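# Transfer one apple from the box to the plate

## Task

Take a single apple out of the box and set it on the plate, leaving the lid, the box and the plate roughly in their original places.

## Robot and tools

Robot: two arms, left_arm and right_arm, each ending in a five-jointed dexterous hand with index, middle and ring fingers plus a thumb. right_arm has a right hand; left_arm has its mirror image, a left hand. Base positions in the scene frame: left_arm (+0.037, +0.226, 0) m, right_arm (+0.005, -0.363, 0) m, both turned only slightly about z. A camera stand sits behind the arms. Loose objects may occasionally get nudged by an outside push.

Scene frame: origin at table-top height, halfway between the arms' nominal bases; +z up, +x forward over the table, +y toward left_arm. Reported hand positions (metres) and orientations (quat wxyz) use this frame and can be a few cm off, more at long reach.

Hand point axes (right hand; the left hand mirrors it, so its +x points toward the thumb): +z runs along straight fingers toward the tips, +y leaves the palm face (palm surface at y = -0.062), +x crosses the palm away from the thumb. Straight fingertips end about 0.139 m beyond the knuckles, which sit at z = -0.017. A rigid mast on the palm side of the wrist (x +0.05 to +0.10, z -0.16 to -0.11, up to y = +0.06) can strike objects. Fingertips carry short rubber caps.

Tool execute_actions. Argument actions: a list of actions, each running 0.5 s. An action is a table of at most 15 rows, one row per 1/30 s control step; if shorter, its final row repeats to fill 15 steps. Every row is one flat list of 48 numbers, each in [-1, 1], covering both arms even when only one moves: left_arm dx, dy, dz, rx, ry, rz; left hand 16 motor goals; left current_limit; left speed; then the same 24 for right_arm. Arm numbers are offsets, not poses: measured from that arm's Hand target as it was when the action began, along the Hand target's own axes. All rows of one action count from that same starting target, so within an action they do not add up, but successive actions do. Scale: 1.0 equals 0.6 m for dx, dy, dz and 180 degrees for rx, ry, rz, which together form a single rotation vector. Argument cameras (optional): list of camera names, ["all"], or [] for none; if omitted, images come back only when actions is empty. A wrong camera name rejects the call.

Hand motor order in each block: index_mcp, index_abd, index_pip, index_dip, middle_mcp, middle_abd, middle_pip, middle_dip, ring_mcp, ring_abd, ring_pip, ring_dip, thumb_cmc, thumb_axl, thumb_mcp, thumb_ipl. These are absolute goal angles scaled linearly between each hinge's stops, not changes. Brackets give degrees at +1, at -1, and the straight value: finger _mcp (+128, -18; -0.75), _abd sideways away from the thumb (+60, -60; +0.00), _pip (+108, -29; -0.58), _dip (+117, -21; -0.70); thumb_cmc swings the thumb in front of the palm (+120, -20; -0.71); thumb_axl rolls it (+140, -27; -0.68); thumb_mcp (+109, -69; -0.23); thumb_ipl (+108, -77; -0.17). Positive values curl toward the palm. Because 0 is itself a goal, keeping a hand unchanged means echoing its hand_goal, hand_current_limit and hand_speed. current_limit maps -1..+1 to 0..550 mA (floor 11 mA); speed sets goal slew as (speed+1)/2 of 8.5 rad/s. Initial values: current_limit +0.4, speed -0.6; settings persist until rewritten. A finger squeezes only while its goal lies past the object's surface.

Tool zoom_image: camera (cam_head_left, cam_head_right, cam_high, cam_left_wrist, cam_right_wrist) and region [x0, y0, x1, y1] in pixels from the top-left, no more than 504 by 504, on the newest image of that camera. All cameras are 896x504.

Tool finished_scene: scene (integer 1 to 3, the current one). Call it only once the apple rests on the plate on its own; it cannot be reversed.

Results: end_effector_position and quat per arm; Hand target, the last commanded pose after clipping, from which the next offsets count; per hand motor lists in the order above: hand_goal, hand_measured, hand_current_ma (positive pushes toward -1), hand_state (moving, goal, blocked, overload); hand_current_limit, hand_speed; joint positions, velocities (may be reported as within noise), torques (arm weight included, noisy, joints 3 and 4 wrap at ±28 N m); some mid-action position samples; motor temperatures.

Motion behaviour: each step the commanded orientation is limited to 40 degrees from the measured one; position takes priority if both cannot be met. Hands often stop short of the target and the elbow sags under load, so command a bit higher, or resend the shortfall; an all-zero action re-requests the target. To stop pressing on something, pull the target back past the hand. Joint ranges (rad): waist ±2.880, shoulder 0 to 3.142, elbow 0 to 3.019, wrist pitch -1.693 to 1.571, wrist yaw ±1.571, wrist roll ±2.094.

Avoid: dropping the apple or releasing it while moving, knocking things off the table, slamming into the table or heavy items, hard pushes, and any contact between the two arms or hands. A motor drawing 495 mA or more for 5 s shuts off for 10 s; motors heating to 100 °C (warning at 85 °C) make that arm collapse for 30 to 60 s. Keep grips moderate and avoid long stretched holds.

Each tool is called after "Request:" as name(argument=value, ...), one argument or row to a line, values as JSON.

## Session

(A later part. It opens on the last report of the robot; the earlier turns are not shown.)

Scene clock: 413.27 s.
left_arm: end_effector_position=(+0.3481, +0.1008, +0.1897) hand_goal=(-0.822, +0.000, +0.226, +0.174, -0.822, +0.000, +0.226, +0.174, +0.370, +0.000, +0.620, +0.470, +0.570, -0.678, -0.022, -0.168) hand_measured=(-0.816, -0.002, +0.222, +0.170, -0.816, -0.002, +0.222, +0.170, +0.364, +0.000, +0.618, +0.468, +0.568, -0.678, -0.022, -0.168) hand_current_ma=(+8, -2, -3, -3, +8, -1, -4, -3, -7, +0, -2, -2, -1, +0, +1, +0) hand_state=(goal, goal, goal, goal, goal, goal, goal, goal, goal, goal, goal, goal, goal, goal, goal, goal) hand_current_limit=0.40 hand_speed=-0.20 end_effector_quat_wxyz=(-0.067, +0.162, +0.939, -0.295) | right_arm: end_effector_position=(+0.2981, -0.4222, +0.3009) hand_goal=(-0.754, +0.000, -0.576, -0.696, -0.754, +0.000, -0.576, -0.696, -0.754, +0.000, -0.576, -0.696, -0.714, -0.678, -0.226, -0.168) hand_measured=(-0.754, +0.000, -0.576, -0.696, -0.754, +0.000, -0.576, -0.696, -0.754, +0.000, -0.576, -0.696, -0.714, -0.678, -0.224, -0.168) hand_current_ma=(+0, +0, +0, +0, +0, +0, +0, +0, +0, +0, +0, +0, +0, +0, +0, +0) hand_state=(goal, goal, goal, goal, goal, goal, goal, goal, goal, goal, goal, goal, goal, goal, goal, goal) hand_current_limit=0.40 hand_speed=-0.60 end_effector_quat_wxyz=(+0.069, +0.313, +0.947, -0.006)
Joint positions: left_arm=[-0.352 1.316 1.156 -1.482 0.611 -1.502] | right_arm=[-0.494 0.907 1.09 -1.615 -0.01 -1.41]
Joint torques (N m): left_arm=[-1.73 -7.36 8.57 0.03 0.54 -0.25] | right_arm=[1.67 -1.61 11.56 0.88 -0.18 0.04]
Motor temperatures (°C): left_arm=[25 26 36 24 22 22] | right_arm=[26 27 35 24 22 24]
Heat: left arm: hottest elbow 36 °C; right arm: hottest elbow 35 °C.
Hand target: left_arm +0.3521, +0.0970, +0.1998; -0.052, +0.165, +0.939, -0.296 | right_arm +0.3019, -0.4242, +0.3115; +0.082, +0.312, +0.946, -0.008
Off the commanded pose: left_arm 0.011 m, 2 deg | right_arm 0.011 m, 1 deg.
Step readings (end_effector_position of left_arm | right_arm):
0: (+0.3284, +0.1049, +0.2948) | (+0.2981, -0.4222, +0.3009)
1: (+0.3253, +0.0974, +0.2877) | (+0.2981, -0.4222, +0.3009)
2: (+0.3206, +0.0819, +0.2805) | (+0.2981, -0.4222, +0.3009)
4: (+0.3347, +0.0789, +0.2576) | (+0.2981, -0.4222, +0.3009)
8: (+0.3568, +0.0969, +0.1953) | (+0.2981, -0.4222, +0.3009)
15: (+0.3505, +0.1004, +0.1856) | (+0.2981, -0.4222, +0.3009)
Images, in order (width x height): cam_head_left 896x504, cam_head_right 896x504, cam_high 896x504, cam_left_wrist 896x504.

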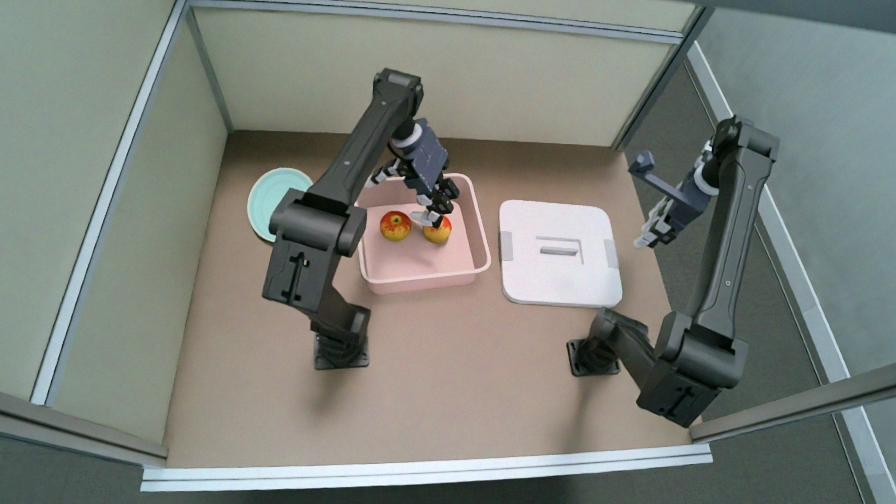

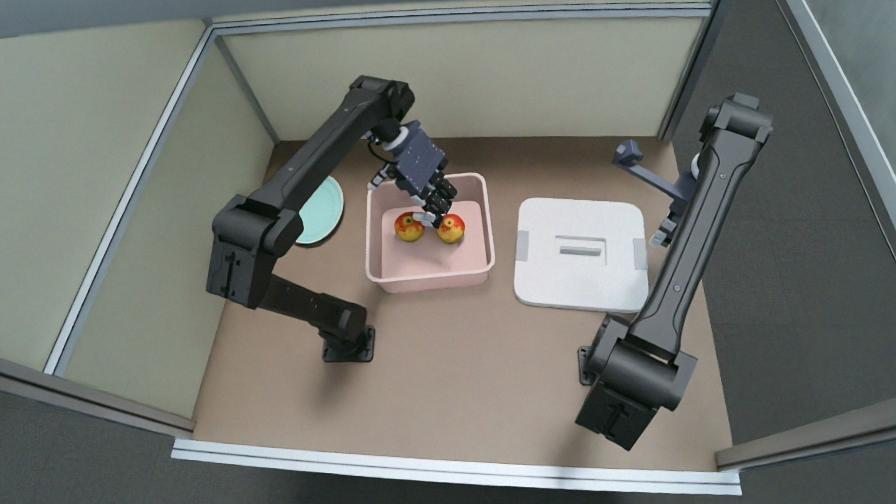

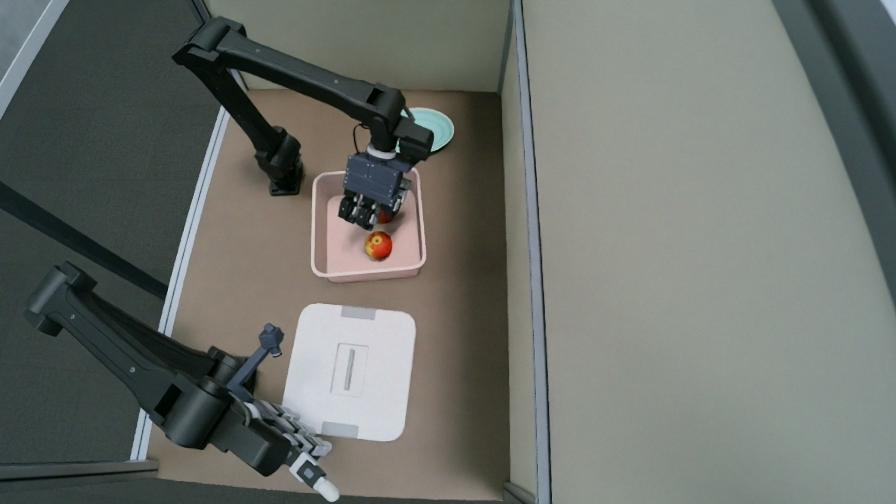

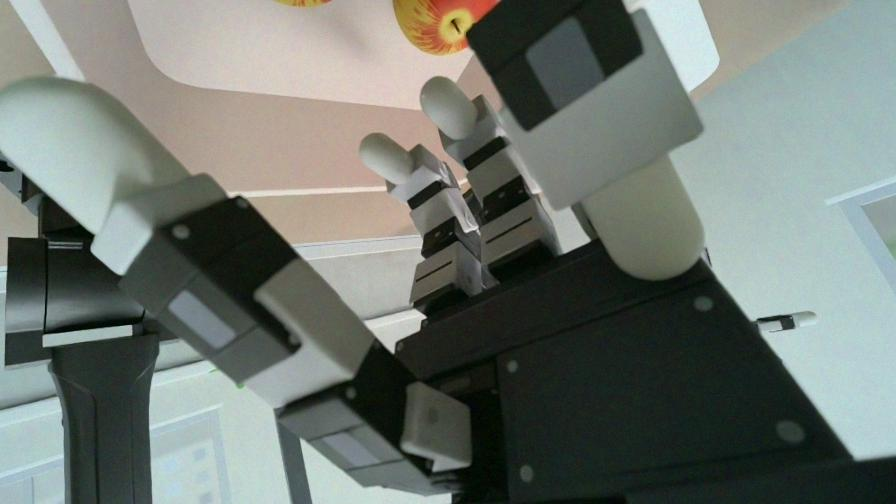

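Request:
execute_actions(
  actions=[
    [[0,0.045,0.073,0,0,0,-0.822,0,0.226,0.174,-0.822,0,0.226,0.174,0.37,0,0.62,0.47,0.571,-0.678,-0.022,-0.168,0.4,-0.2,0,0,0,0,0,0,-0.754,0,-0.576,-0.696,-0.754,0,-0.576,-0.696,-0.754,0,-0.576,-0.696,-0.714,-0.678,-0.226,-0.168,0.4,-0.6]],
    [[0,0.045,0.073,0,0,0,-0.822,0,0.226,0.174,-0.822,0,0.226,0.174,0.37,0,0.62,0.47,0.571,-0.678,-0.022,-0.168,0.4,-0.2,0,0,0,0,0,0,-0.754,0,-0.576,-0.696,-0.754,0,-0.576,-0.696,-0.754,0,-0.576,-0.696,-0.714,-0.678,-0.226,-0.168,0.4,-0.6]],
  ],
  cameras=["cam_head_left","cam_head_right","cam_left_wrist"],
)

Request:
zoom_image(
  camera="cam_head_left",
  region=[340, 140, 500, 300],
)

Request:
zoom_image(
  camera="cam_head_right",
  region=[340, 140, 500, 300],
)

Scene clock: 430.77 s.
left_arm: end_effector_position=(+0.3519, +0.0937, +0.1085) hand_goal=(-0.822, +0.000, +0.226, +0.174, -0.822, +0.000, +0.226, +0.174, +0.370, +0.000, +0.620, +0.470, +0.570, -0.678, -0.022, -0.168) hand_measured=(-0.816, -0.002, +0.224, +0.172, -0.834, +0.006, +0.254, +0.186, +0.362, +0.000, +0.618, +0.468, +0.570, -0.678, -0.020, -0.168) hand_current_ma=(+9, -1, -2, -2, -20, +6, +58, +17, -10, +0, -2, -2, +0, +0, +2, +0) hand_state=(goal, goal, goal, goal, goal, goal, blocked, goal, goal, goal, goal, goal, goal, goal, goal, goal) hand_current_limit=0.40 hand_speed=-0.20 end_effector_quat_wxyz=(-0.042, +0.163, +0.937, -0.305) | right_arm: end_effector_position=(+0.2981, -0.4222, +0.3009) hand_goal=(-0.754, +0.000, -0.576, -0.696, -0.754, +0.000, -0.576, -0.696, -0.754, +0.000, -0.576, -0.696, -0.714, -0.678, -0.226, -0.168) hand_measured=(-0.754, +0.000, -0.576, -0.696, -0.754, +0.000, -0.576, -0.696, -0.754, +0.000, -0.576, -0.696, -0.714, -0.678, -0.224, -0.168) hand_current_ma=(+0, +0, +0, +0, +0, +0, +0, +0, +0, +0, +0, +0, +0, +0, +0, +0) hand_state=(goal, goal, goal, goal, goal, goal, goal, goal, goal, goal, goal, goal, goal, goal, goal, goal) hand_current_limit=0.40 hand_speed=-0.60 end_effector_quat_wxyz=(+0.069, +0.313, +0.947, -0.006)
Joint positions: left_arm=[-0.359 1.35 0.97 -1.197 0.626 -1.526] | right_arm=[-0.494 0.907 1.09 -1.615 -0.01 -1.41]
Joint torques (N m): left_arm=[-2.49 -4.6 6.39 0.62 -0.04 -0.19] | right_arm=[1.67 -1.67 11.56 0.9 -0.18 0.04]
Heat: left arm: hottest elbow 36 °C; right arm: hottest elbow 35 °C.
Hand target: left_arm +0.3500, +0.0914, +0.0970; -0.052, +0.165, +0.939, -0.296 | right_arm +0.3019, -0.4242, +0.3115; +0.082, +0.312, +0.946, -0.008
Off the commanded pose: left_arm 0.012 m, 2 deg | right_arm 0.011 m, 1 deg.
Step readings (end_effector_position of left_arm | right_arm):
0: (+0.3481, +0.1008, +0.1898) | (+0.2981, -0.4222, +0.3009)
1: (+0.3483, +0.1005, +0.1853) | (+0.2981, -0.4222, +0.3009)
2: (+0.3525, +0.0987, +0.1797) | (+0.2981, -0.4222, +0.3009)
4: (+0.3532, +0.0983, +0.1637) | (+0.2981, -0.4222, +0.3009)
8: (+0.3463, +0.1006, +0.1476) | (+0.2981, -0.4222, +0.3009)
15: (+0.3484, +0.0998, +0.1472) | (+0.2981, -0.4222, +0.3009)
16: (+0.3485, +0.0995, +0.1426) | (+0.2981, -0.4222, +0.3009)
17: (+0.3531, +0.0976, +0.1366) | (+0.2981, -0.4222, +0.3009)
19: (+0.3541, +0.0966, +0.1194) | (+0.2981, -0.4222, +0.3009)
23: (+0.3522, +0.0937, +0.1084) | (+0.2981, -0.4222, +0.3009)
30: (+0.3520, +0.0937, +0.1084) | (+0.2981, -0.4222, +0.3009)
Images, in order (width x height): cam_head_left 896x504, cam_head_right 896x504, cam_left_wrist 896x504.

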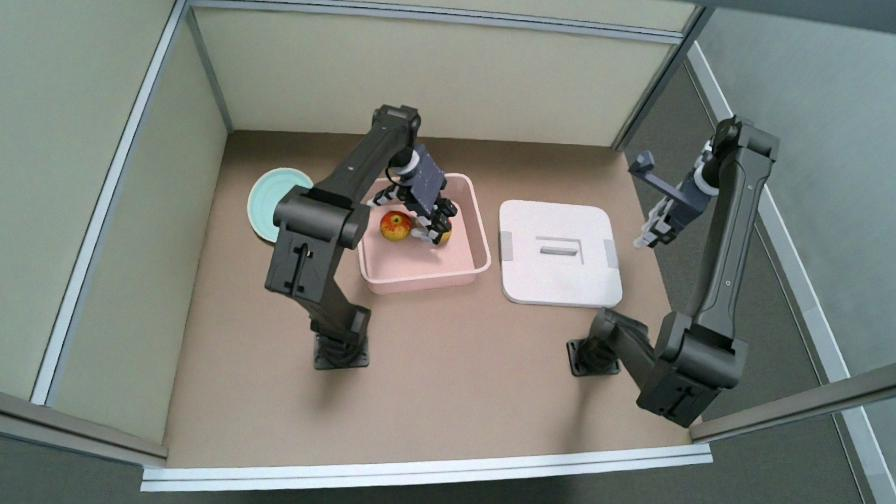

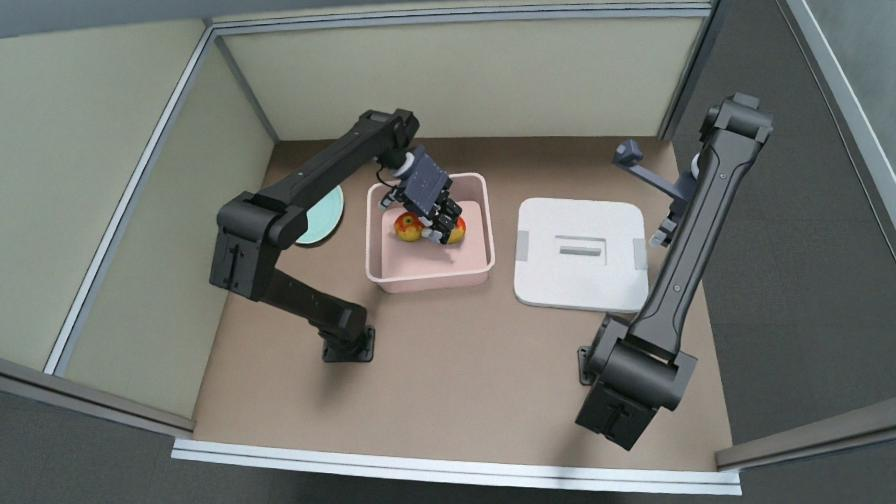

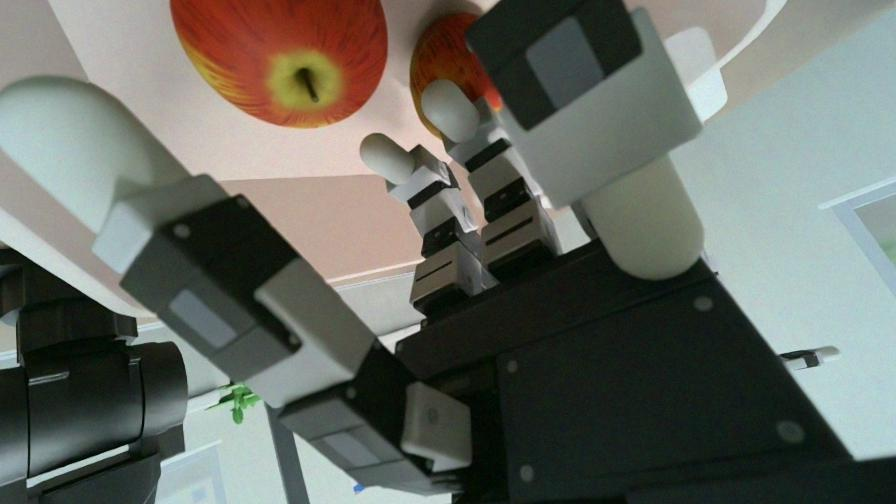

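Scaled by 3.150 from the camera's 896x504 image, which has a finer 1280x720 frame.

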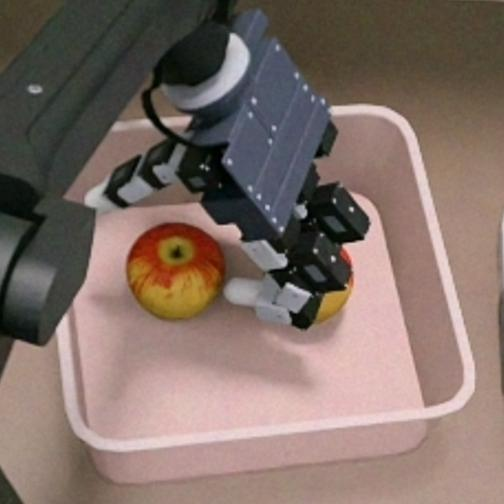

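Scaled by 3.150 from the camera's 896x504 image, which has a finer 1280x720 frame.

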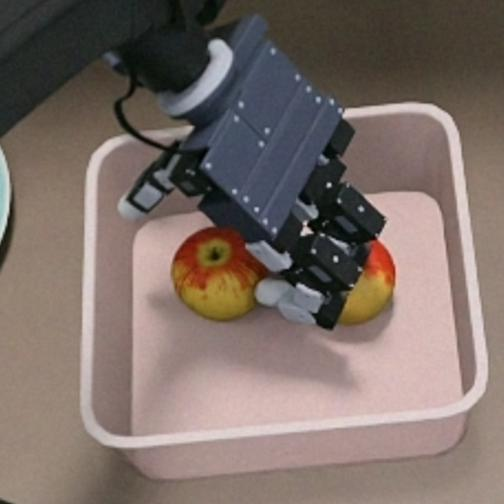

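Request:
execute_actions(
  actions=[
    [[0,-0.0057,-0.0205,0,0,0,-0.767,0,0.226,0.174,-0.767,0,0.226,0.174,0.37,0,0.62,0.47,0.571,-0.678,-0.022,-0.168,0.4,-0.2,0,0,0,0,0,0,-0.754,0,-0.576,-0.696,-0.754,0,-0.576,-0.696,-0.754,0,-0.576,-0.696,-0.714,-0.678,-0.226,-0.168,0.4,-0.6]],
    [[0,0.0364,0.0519,0,0,0,-0.767,0,0.226,0.174,-0.767,0,0.226,0.174,0.37,0,0.62,0.47,0.571,-0.678,-0.022,-0.168,0.4,-0.2,0,0,0,0,0,0,-0.754,0,-0.576,-0.696,-0.754,0,-0.576,-0.696,-0.754,0,-0.576,-0.696,-0.714,-0.678,-0.226,-0.168,0.4,-0.6]],
  ],
  cameras=["cam_head_left","cam_head_right","cam_left_wrist"],
)

Request:
zoom_image(
  camera="cam_head_left",
  region=[340, 140, 500, 300],
)

Request:
zoom_image(
  camera="cam_head_right",
  region=[340, 140, 500, 300],
)

Scene clock: 452.93 s.
left_arm: end_effector_position=(+0.3589, +0.0882, +0.1063) hand_goal=(-0.768, +0.000, +0.226, +0.174, -0.768, +0.000, +0.226, +0.174, +0.370, +0.000, +0.620, +0.470, +0.570, -0.678, -0.022, -0.168) hand_measured=(-0.764, -0.002, +0.224, +0.172, -0.824, -0.024, +0.266, +0.194, +0.362, +0.000, +0.618, +0.468, +0.570, -0.678, -0.020, -0.168) hand_current_ma=(+4, -1, -2, -2, -160, -37, +95, +34, -10, +0, -2, -2, +0, +0, +2, +0) hand_state=(goal, goal, goal, goal, blocked, blocked, blocked, goal, goal, goal, goal, goal, goal, goal, goal, goal) hand_current_limit=0.40 hand_speed=-0.20 end_effector_quat_wxyz=(-0.027, +0.168, +0.934, -0.315) | right_arm: end_effector_position=(+0.2981, -0.4222, +0.3009) hand_goal=(-0.754, +0.000, -0.576, -0.696, -0.754, +0.000, -0.576, -0.696, -0.754, +0.000, -0.576, -0.696, -0.714, -0.678, -0.226, -0.168) hand_measured=(-0.754, +0.000, -0.576, -0.696, -0.754, +0.000, -0.576, -0.696, -0.754, +0.000, -0.576, -0.696, -0.714, -0.678, -0.224, -0.168) hand_current_ma=(+0, +0, +0, +0, +0, +0, +0, +0, +0, +0, +0, +0, +0, +0, +0, +0) hand_state=(goal, goal, goal, goal, goal, goal, goal, goal, goal, goal, goal, goal, goal, goal, goal, goal) hand_current_limit=0.40 hand_speed=-0.60 end_effector_quat_wxyz=(+0.069, +0.313, +0.947, -0.006)
Joint positions: left_arm=[-0.359 1.35 0.964 -1.156 0.643 -1.526] | right_arm=[-0.494 0.907 1.09 -1.615 -0.01 -1.41]
Joint torques (N m): left_arm=[-1.55 -2.61 3.86 1.52 -0.64 -0.02] | right_arm=[1.67 -1.67 11.56 0.88 -0.18 0.03]
Heat: left arm: hottest elbow 34 °C; right arm: hottest elbow 35 °C.
Hand target: left_arm +0.3515, +0.0954, +0.0711; -0.052, +0.165, +0.939, -0.296 | right_arm +0.3019, -0.4242, +0.3115; +0.082, +0.312, +0.946, -0.008
Off the commanded pose: left_arm 0.037 m, 4 deg | right_arm 0.011 m, 1 deg.
Step readings (end_effector_position of left_arm | right_arm):
0: (+0.3519, +0.0937, +0.1085) | (+0.2981, -0.4222, +0.3009)
1: (+0.3512, +0.0939, +0.1085) | (+0.2981, -0.4222, +0.3009)
2: (+0.3500, +0.0943, +0.1086) | (+0.2981, -0.4222, +0.3009)
4: (+0.3486, +0.0946, +0.1089) | (+0.2981, -0.4222, +0.3009)
8: (+0.3485, +0.0946, +0.1089) | (+0.2981, -0.4222, +0.3009)
15: (+0.3485, +0.0946, +0.1089) | (+0.2981, -0.4222, +0.3009)
16: (+0.3499, +0.0941, +0.1077) | (+0.2981, -0.4222, +0.3009)
17: (+0.3530, +0.0918, +0.1064) | (+0.2981, -0.4222, +0.3009)
19: (+0.3577, +0.0889, +0.1063) | (+0.2981, -0.4222, +0.3009)
23: (+0.3588, +0.0882, +0.1063) | (+0.2981, -0.4222, +0.3009)
30: (+0.3589, +0.0882, +0.1063) | (+0.2981, -0.4222, +0.3009)
Images, in order (width x height): cam_head_left 896x504, cam_head_right 896x504, cam_left_wrist 896x504.

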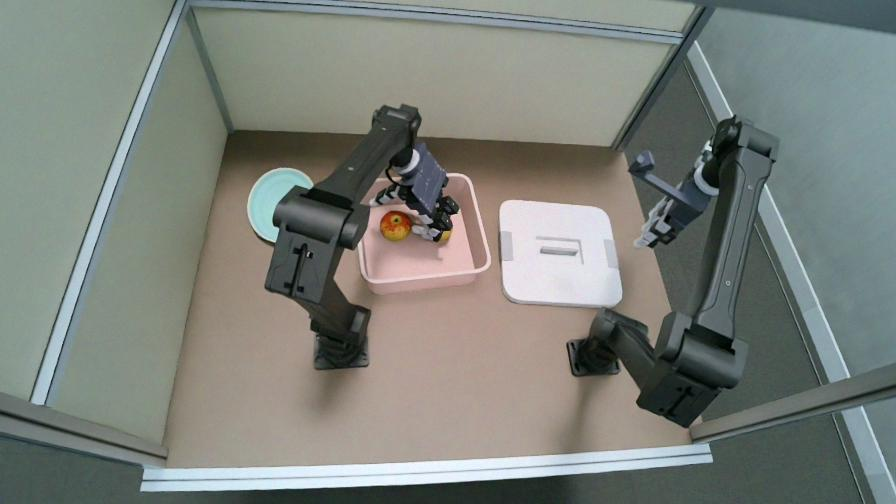

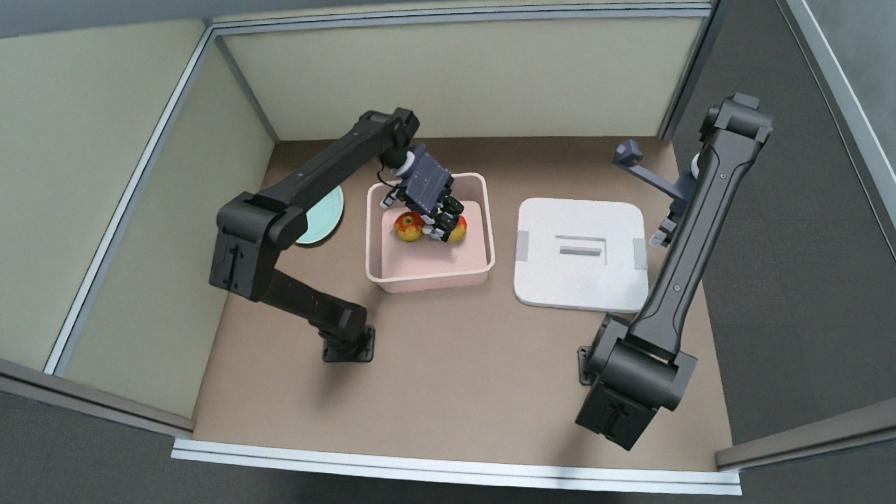

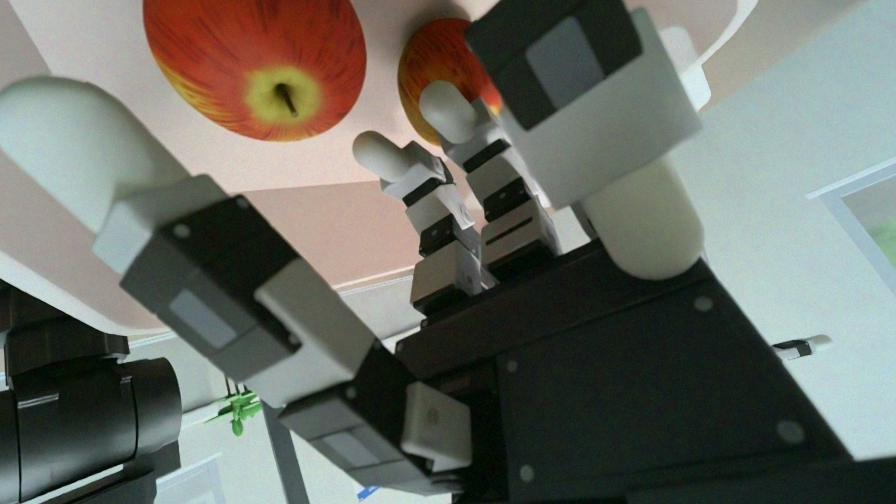

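Scaled by 3.150 from the camera's 896x504 image, which has a finer 1280x720 frame.

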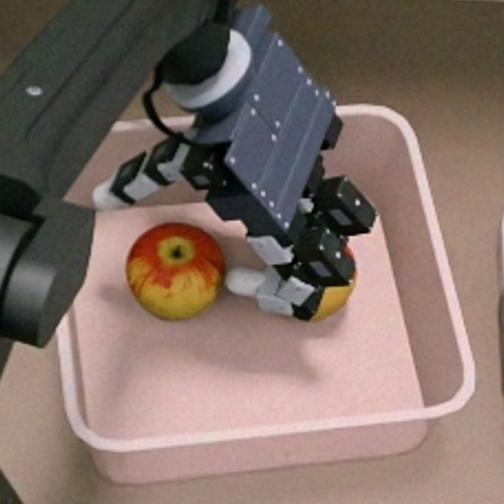

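Scaled by 3.150 from the camera's 896x504 image, which has a finer 1280x720 frame.

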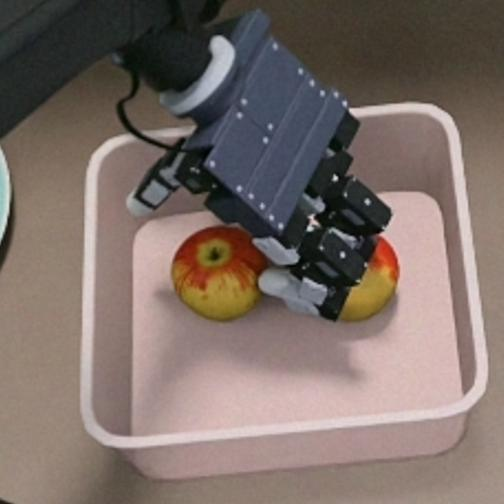

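Request:
execute_actions(
  actions=[
    [[0.0128,-0.111,-0.1645,0,0,0,-0.767,0,0.226,0.174,-0.767,0,0.226,0.174,0.37,0,0.62,0.47,0.571,-0.678,-0.022,-0.168,0.4,-0.2,0,0,0,0,0,0,-0.754,0,-0.576,-0.696,-0.754,0,-0.576,-0.696,-0.754,0,-0.576,-0.696,-0.714,-0.678,-0.226,-0.168,0.4,-0.6]],
    [[0.0137,0.0137,0.0312,-0.016,0.1228,0.1855,-0.89,0,0.226,0.25,-0.89,0,0.226,0.25,0.37,0,0.62,0.47,0.571,-0.678,-0.022,-0.168,0.4,-0.2,0,0,0,0,0,0,-0.754,0,-0.576,-0.696,-0.754,0,-0.576,-0.696,-0.754,0,-0.576,-0.696,-0.714,-0.678,-0.226,-0.168,0.4,-0.6]],
  ],
  cameras=["cam_left_wrist"],
)

Scene clock: 484.67 s.
left_arm: end_effector_position=(+0.3223, +0.0999, +0.1588) hand_goal=(-0.890, +0.000, +0.226, +0.250, -0.890, +0.000, +0.226, +0.250, +0.370, +0.000, +0.620, +0.470, +0.570, -0.678, -0.022, -0.168) hand_measured=(-0.878, +0.000, +0.224, +0.246, -0.880, -0.002, +0.226, +0.246, +0.364, +0.000, +0.618, +0.468, +0.570, -0.678, -0.020, -0.168) hand_current_ma=(+18, +0, -1, -3, +17, -1, +1, -3, -8, +0, -2, -2, +0, +0, +3, +1) hand_state=(goal, goal, goal, goal, goal, goal, goal, goal, goal, goal, goal, goal, goal, goal, goal, goal) hand_current_limit=0.40 hand_speed=-0.20 end_effector_quat_wxyz=(-0.144, +0.478, +0.834, -0.235) | right_arm: end_effector_position=(+0.2981, -0.4222, +0.3009) hand_goal=(-0.754, +0.000, -0.576, -0.696, -0.754, +0.000, -0.576, -0.696, -0.754, +0.000, -0.576, -0.696, -0.714, -0.678, -0.226, -0.168) hand_measured=(-0.754, +0.000, -0.576, -0.696, -0.754, +0.000, -0.576, -0.696, -0.754, +0.000, -0.576, -0.696, -0.714, -0.678, -0.224, -0.168) hand_current_ma=(+0, +0, +0, +0, +0, +0, +0, +0, +0, +0, +0, +0, +0, +0, +0, +0) hand_state=(goal, goal, goal, goal, goal, goal, goal, goal, goal, goal, goal, goal, goal, goal, goal, goal) hand_current_limit=0.40 hand_speed=-0.60 end_effector_quat_wxyz=(+0.069, +0.313, +0.947, -0.006)
Joint positions: left_arm=[-0.469 1.338 1.087 -1.686 0.433 -0.86] | right_arm=[-0.494 0.907 1.09 -1.615 -0.01 -1.41]
Joint torques (N m): left_arm=[-0.03 -5.36 9.78 -1.42 0.32 0] | right_arm=[1.73 -1.61 11.56 0.9 -0.18 0.04]
Motor temperatures (°C): left_arm=[25 26 31 24 23 22] | right_arm=[26 27 35 23 22 24]
Heat: left arm: hottest elbow 31 °C; right arm: hottest elbow 35 °C.
Hand target: left_arm +0.3358, +0.0990, +0.1699; -0.138, +0.480, +0.833, -0.239 | right_arm +0.3019, -0.4242, +0.3115; +0.082, +0.312, +0.946, -0.008
Off the commanded pose: left_arm 0.018 m, 1 deg | right_arm 0.011 m, 1 deg.
joint sent to its limit (left arm) — joint 4 (wrist pitch), lower limit. The joint targets still meet the commanded pose.
Step readings (end_effector_position of left_arm | right_arm):
0: (+0.3589, +0.0882, +0.1063) | (+0.2981, -0.4222, +0.3009)
1: (+0.3563, +0.0896, +0.1135) | (+0.2981, -0.4222, +0.3009)
2: (+0.3470, +0.0963, +0.1205) | (+0.2981, -0.4222, +0.3009)
4: (+0.3317, +0.1030, +0.1402) | (+0.2981, -0.4222, +0.3009)
8: (+0.3276, +0.1043, +0.1675) | (+0.2981, -0.4222, +0.3009)
15: (+0.3299, +0.1036, +0.1736) | (+0.2981, -0.4222, +0.3009)
16: (+0.3297, +0.1093, +0.1723) | (+0.2981, -0.4222, +0.3009)
17: (+0.3301, +0.1189, +0.1724) | (+0.2981, -0.4222, +0.3009)
19: (+0.3209, +0.1178, +0.1704) | (+0.2981, -0.4222, +0.3009)
23: (+0.3134, +0.1059, +0.1633) | (+0.2981, -0.4222, +0.3009)
30: (+0.3201, +0.1020, +0.1593) | (+0.2981, -0.4222, +0.3009)
Images, in order (width x height): cam_left_wrist 896x504.

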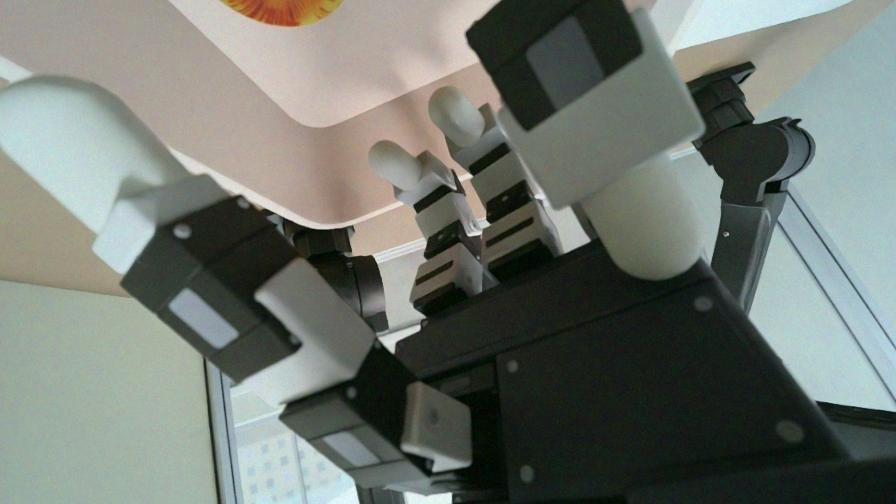

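Request:
execute_actions(
  actions=[
    [[-0.0018,0.0542,0.0742,0,0,0,-0.89,0,0.226,0.25,-0.89,0,0.226,0.25,0.37,0,0.62,0.47,0.571,-0.678,-0.022,-0.168,0.4,-0.2,0,0,0,0,0,0,-0.754,0,-0.576,-0.696,-0.754,0,-0.576,-0.696,-0.754,0,-0.576,-0.696,-0.714,-0.678,-0.226,-0.168,0.4,-0.6]],
  ],
  cameras=["cam_head_left","cam_head_right","cam_left_wrist"],
)

Request:
zoom_image(
  camera="cam_head_left",
  region=[340, 140, 500, 300],
)

Request:
zoom_image(
  camera="cam_head_right",
  region=[340, 140, 500, 300],
)

Scene clock: 491.73 s.
left_arm: end_effector_position=(+0.3348, +0.0980, +0.1143) hand_goal=(-0.890, +0.000, +0.226, +0.250, -0.890, +0.000, +0.226, +0.250, +0.370, +0.000, +0.620, +0.470, +0.570, -0.678, -0.022, -0.168) hand_measured=(-0.882, +0.000, +0.224, +0.248, -0.882, -0.002, +0.226, +0.246, +0.364, +0.000, +0.618, +0.468, +0.570, -0.678, -0.020, -0.168) hand_current_ma=(+11, +0, -1, -3, +11, -1, +1, -3, -8, +0, -2, -2, +0, +0, +3, +1) hand_state=(goal, goal, goal, goal, goal, goal, goal, goal, goal, goal, goal, goal, goal, goal, goal, goal) hand_current_limit=0.40 hand_speed=-0.20 end_effector_quat_wxyz=(-0.146, +0.480, +0.832, -0.238) | right_arm: end_effector_position=(+0.2981, -0.4222, +0.3009) hand_goal=(-0.754, +0.000, -0.576, -0.696, -0.754, +0.000, -0.576, -0.696, -0.754, +0.000, -0.576, -0.696, -0.714, -0.678, -0.226, -0.168) hand_measured=(-0.754, +0.000, -0.576, -0.696, -0.754, +0.000, -0.576, -0.696, -0.754, +0.000, -0.576, -0.696, -0.714, -0.678, -0.224, -0.168) hand_current_ma=(+0, +0, +0, +0, +0, +0, +0, +0, +0, +0, +0, +0, +0, +0, +0, +0) hand_state=(goal, goal, goal, goal, goal, goal, goal, goal, goal, goal, goal, goal, goal, goal, goal, goal) hand_current_limit=0.40 hand_speed=-0.60 end_effector_quat_wxyz=(+0.069, +0.313, +0.947, -0.006)
Joint positions: left_arm=[-0.456 1.412 1.035 -1.572 0.433 -0.84] | right_arm=[-0.494 0.907 1.09 -1.615 -0.01 -1.41]
Joint torques (N m): left_arm=[-0.26 -6.59 6.67 -0.59 0.32 0] | right_arm=[1.67 -1.67 11.56 0.9 -0.18 0.04]
Heat: left arm: hottest elbow 32 °C; right arm: hottest elbow 35 °C.
Hand target: left_arm +0.3398, +0.1000, +0.1151; -0.138, +0.481, +0.833, -0.239 | right_arm +0.3019, -0.4242, +0.3115; +0.082, +0.312, +0.946, -0.008
Off the commanded pose: left_arm 0.005 m, 1 deg | right_arm 0.011 m, 1 deg.
Step readings (end_effector_position of left_arm | right_arm):
0: (+0.3223, +0.0999, +0.1588) | (+0.2981, -0.4222, +0.3009)
1: (+0.3241, +0.0992, +0.1554) | (+0.2981, -0.4222, +0.3009)
2: (+0.3280, +0.0977, +0.1511) | (+0.2981, -0.4222, +0.3009)
4: (+0.3334, +0.0967, +0.1365) | (+0.2981, -0.4222, +0.3009)
8: (+0.3343, +0.0982, +0.1168) | (+0.2981, -0.4222, +0.3009)
15: (+0.3348, +0.0981, +0.1143) | (+0.2981, -0.4222, +0.3009)
Images, in order (width x height): cam_head_left 896x504, cam_head_right 896x504, cam_left_wrist 896x504.

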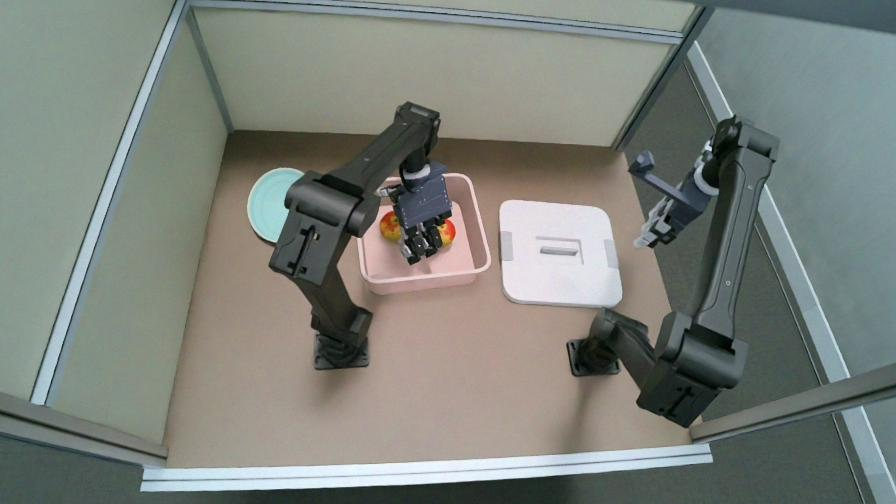

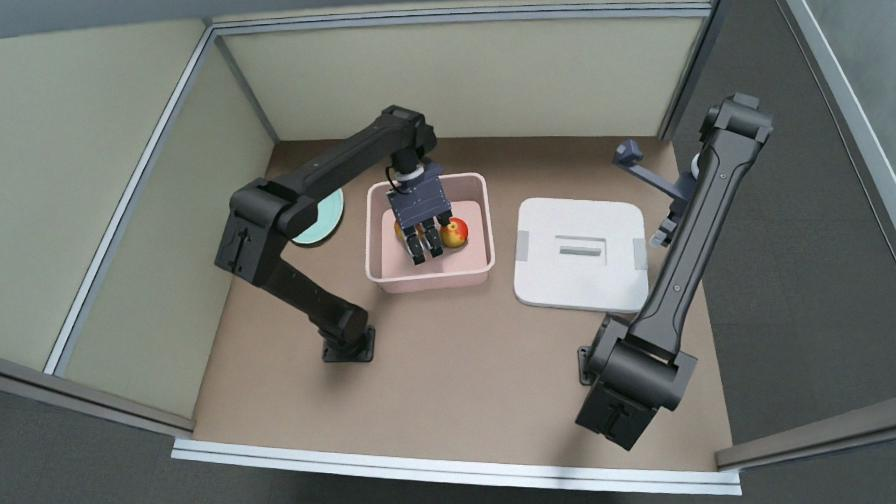

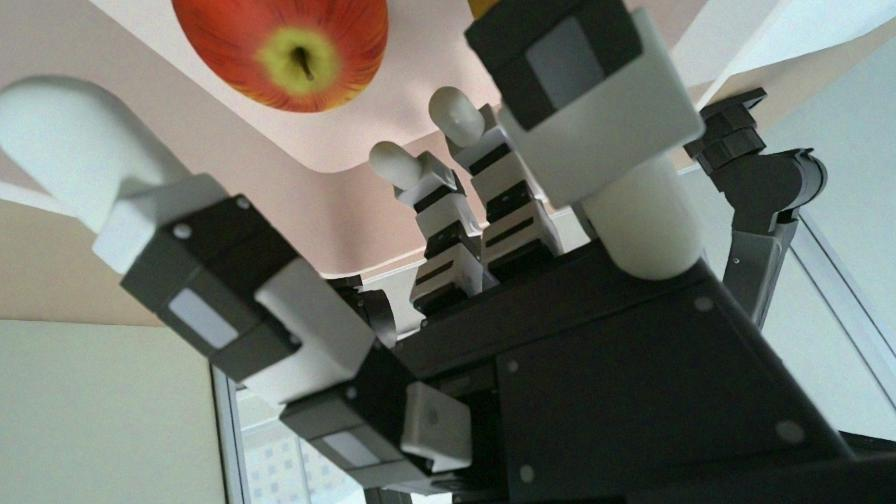

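Scaled by 3.150 from the camera's 896x504 image, which has a finer 1280x720 frame.

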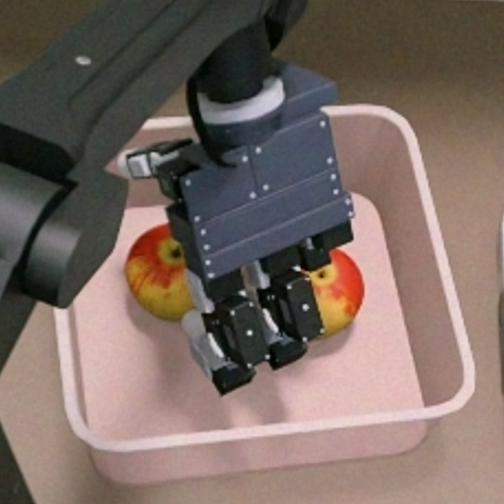

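Scaled by 3.150 from the camera's 896x504 image, which has a finer 1280x720 frame.

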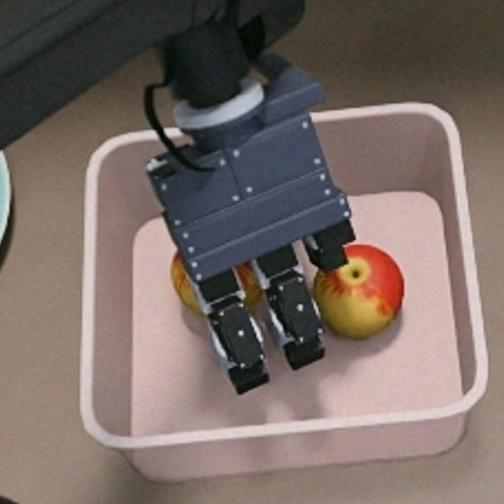

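Request:
execute_actions(
  actions=[
    [[0.0097,0.0263,0.0425,0,0,0,-0.89,0,0.226,0.25,-0.89,0,0.226,0.25,0.37,0,0.62,0.47,0.571,-0.678,-0.022,-0.168,0.4,-0.2,0,0,0,0,0,0,-0.754,0,-0.576,-0.696,-0.754,0,-0.576,-0.696,-0.754,0,-0.576,-0.696,-0.714,-0.678,-0.226,-0.168,0.4,-0.6]],
    [[0,0.0221,0.0353,0,0,0,-0.89,0,0.226,0.25,-0.89,0,0.226,0.25,0.37,0,0.62,0.47,0.571,-0.678,-0.022,-0.168,0.4,-0.2,0,0,0,0,0,0,-0.754,0,-0.576,-0.696,-0.754,0,-0.576,-0.696,-0.754,0,-0.576,-0.696,-0.714,-0.678,-0.226,-0.168,0.4,-0.6]],
  ],
  cameras=["cam_head_left","cam_head_right","cam_left_wrist"],
)

Request:
zoom_image(
  camera="cam_head_left",
  region=[340, 140, 500, 300],
)

Request:
zoom_image(
  camera="cam_head_right",
  region=[340, 140, 500, 300],
)

Scene clock: 504.00 s.
left_arm: end_effector_position=(+0.3475, +0.1006, +0.0845) hand_goal=(-0.890, +0.000, +0.226, +0.250, -0.890, +0.000, +0.226, +0.250, +0.370, +0.000, +0.620, +0.470, +0.570, -0.678, -0.022, -0.168) hand_measured=(-0.884, +0.000, +0.224, +0.248, -0.884, -0.002, +0.226, +0.246, +0.404, +0.000, +0.600, +0.476, +0.570, -0.678, -0.020, -0.168) hand_current_ma=(+8, +0, -1, -2, +9, -1, +1, -3, +82, +0, -37, +7, +0, +0, +3, +1) hand_state=(goal, goal, goal, goal, goal, goal, goal, goal, blocked, goal, blocked, goal, goal, goal, goal, goal) hand_current_limit=0.40 hand_speed=-0.20 end_effector_quat_wxyz=(-0.109, +0.486, +0.834, -0.238) | right_arm: end_effector_position=(+0.2981, -0.4222, +0.3009) hand_goal=(-0.754, +0.000, -0.576, -0.696, -0.754, +0.000, -0.576, -0.696, -0.754, +0.000, -0.576, -0.696, -0.714, -0.678, -0.226, -0.168) hand_measured=(-0.754, +0.000, -0.576, -0.696, -0.754, +0.000, -0.576, -0.696, -0.754, +0.000, -0.576, -0.696, -0.714, -0.678, -0.224, -0.168) hand_current_ma=(+0, +0, +0, +0, +0, +0, +0, +0, +0, +0, +0, +0, +0, +0, +0, +0) hand_state=(goal, goal, goal, goal, goal, goal, goal, goal, goal, goal, goal, goal, goal, goal, goal, goal) hand_current_limit=0.40 hand_speed=-0.60 end_effector_quat_wxyz=(+0.069, +0.313, +0.947, -0.006)
Joint positions: left_arm=[-0.431 1.421 0.969 -1.432 0.435 -0.818] | right_arm=[-0.494 0.907 1.09 -1.615 -0.01 -1.41]
Joint torques (N m): left_arm=[-1.49 -3.37 4.04 -0.03 0.12 -0.11] | right_arm=[1.67 -1.61 11.56 0.9 -0.18 0.04]
Heat: left arm: hottest elbow 31 °C; right arm: hottest elbow 35 °C.
Hand target: left_arm +0.3369, +0.1050, +0.0601; -0.138, +0.480, +0.833, -0.239 | right_arm +0.3019, -0.4242, +0.3115; +0.082, +0.312, +0.946, -0.008
Off the commanded pose: left_arm 0.027 m, 3 deg | right_arm 0.011 m, 1 deg.
Step readings (end_effector_position of left_arm | right_arm):
0: (+0.3348, +0.0980, +0.1143) | (+0.2981, -0.4222, +0.3009)
1: (+0.3352, +0.0980, +0.1117) | (+0.2981, -0.4222, +0.3009)
2: (+0.3369, +0.0975, +0.1075) | (+0.2981, -0.4222, +0.3009)
4: (+0.3359, +0.0992, +0.0971) | (+0.2981, -0.4222, +0.3009)
8: (+0.3331, +0.1020, +0.0907) | (+0.2981, -0.4222, +0.3009)
15: (+0.3341, +0.1020, +0.0905) | (+0.2981, -0.4222, +0.3009)
16: (+0.3353, +0.1015, +0.0888) | (+0.2981, -0.4222, +0.3009)
17: (+0.3369, +0.1005, +0.0867) | (+0.2981, -0.4222, +0.3009)
19: (+0.3396, +0.0999, +0.0857) | (+0.2981, -0.4222, +0.3009)
23: (+0.3445, +0.1008, +0.0850) | (+0.2981, -0.4222, +0.3009)
30: (+0.3473, +0.1007, +0.0845) | (+0.2981, -0.4222, +0.3009)
Images, in order (width x height): cam_head_left 896x504, cam_head_right 896x504, cam_left_wrist 896x504.

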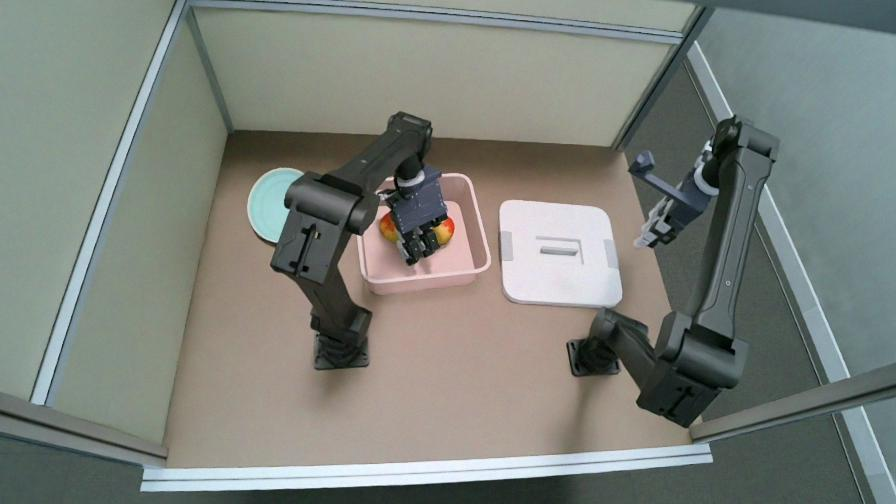

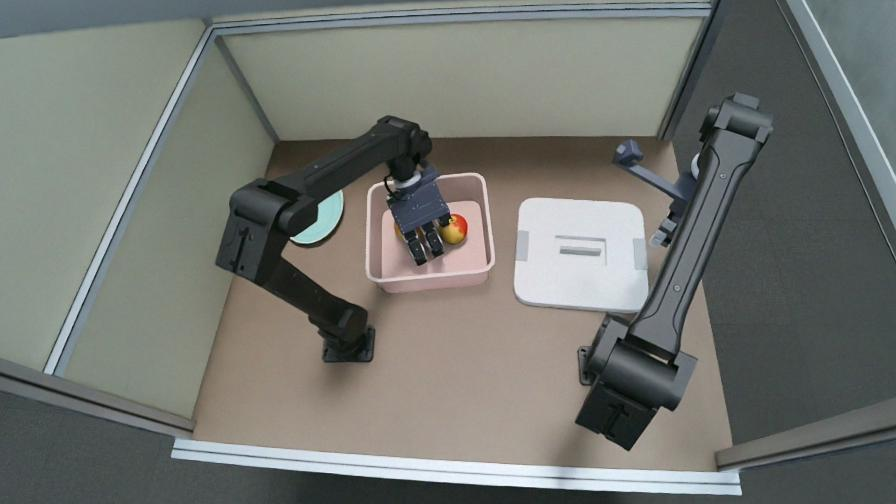

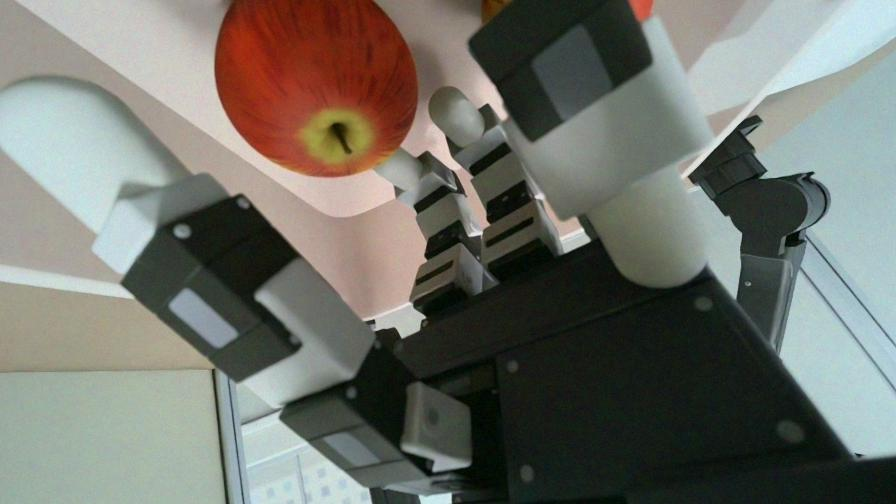

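Scaled by 3.150 from the camera's 896x504 image, which has a finer 1280x720 frame.

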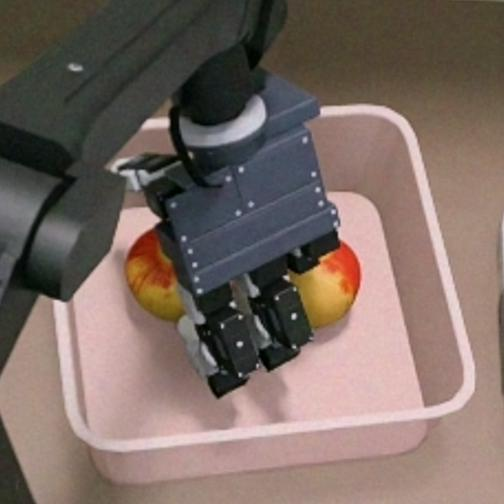

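Scaled by 3.150 from the camera's 896x504 image, which has a finer 1280x720 frame.

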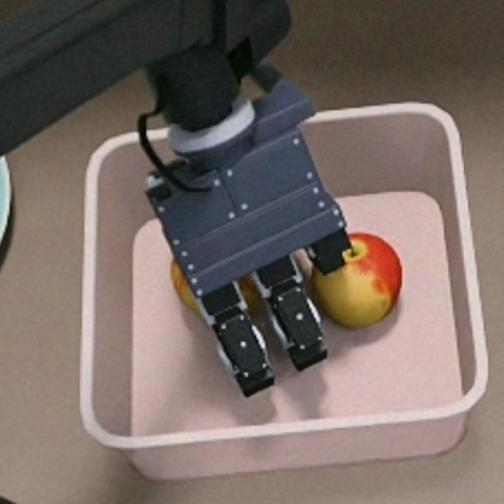

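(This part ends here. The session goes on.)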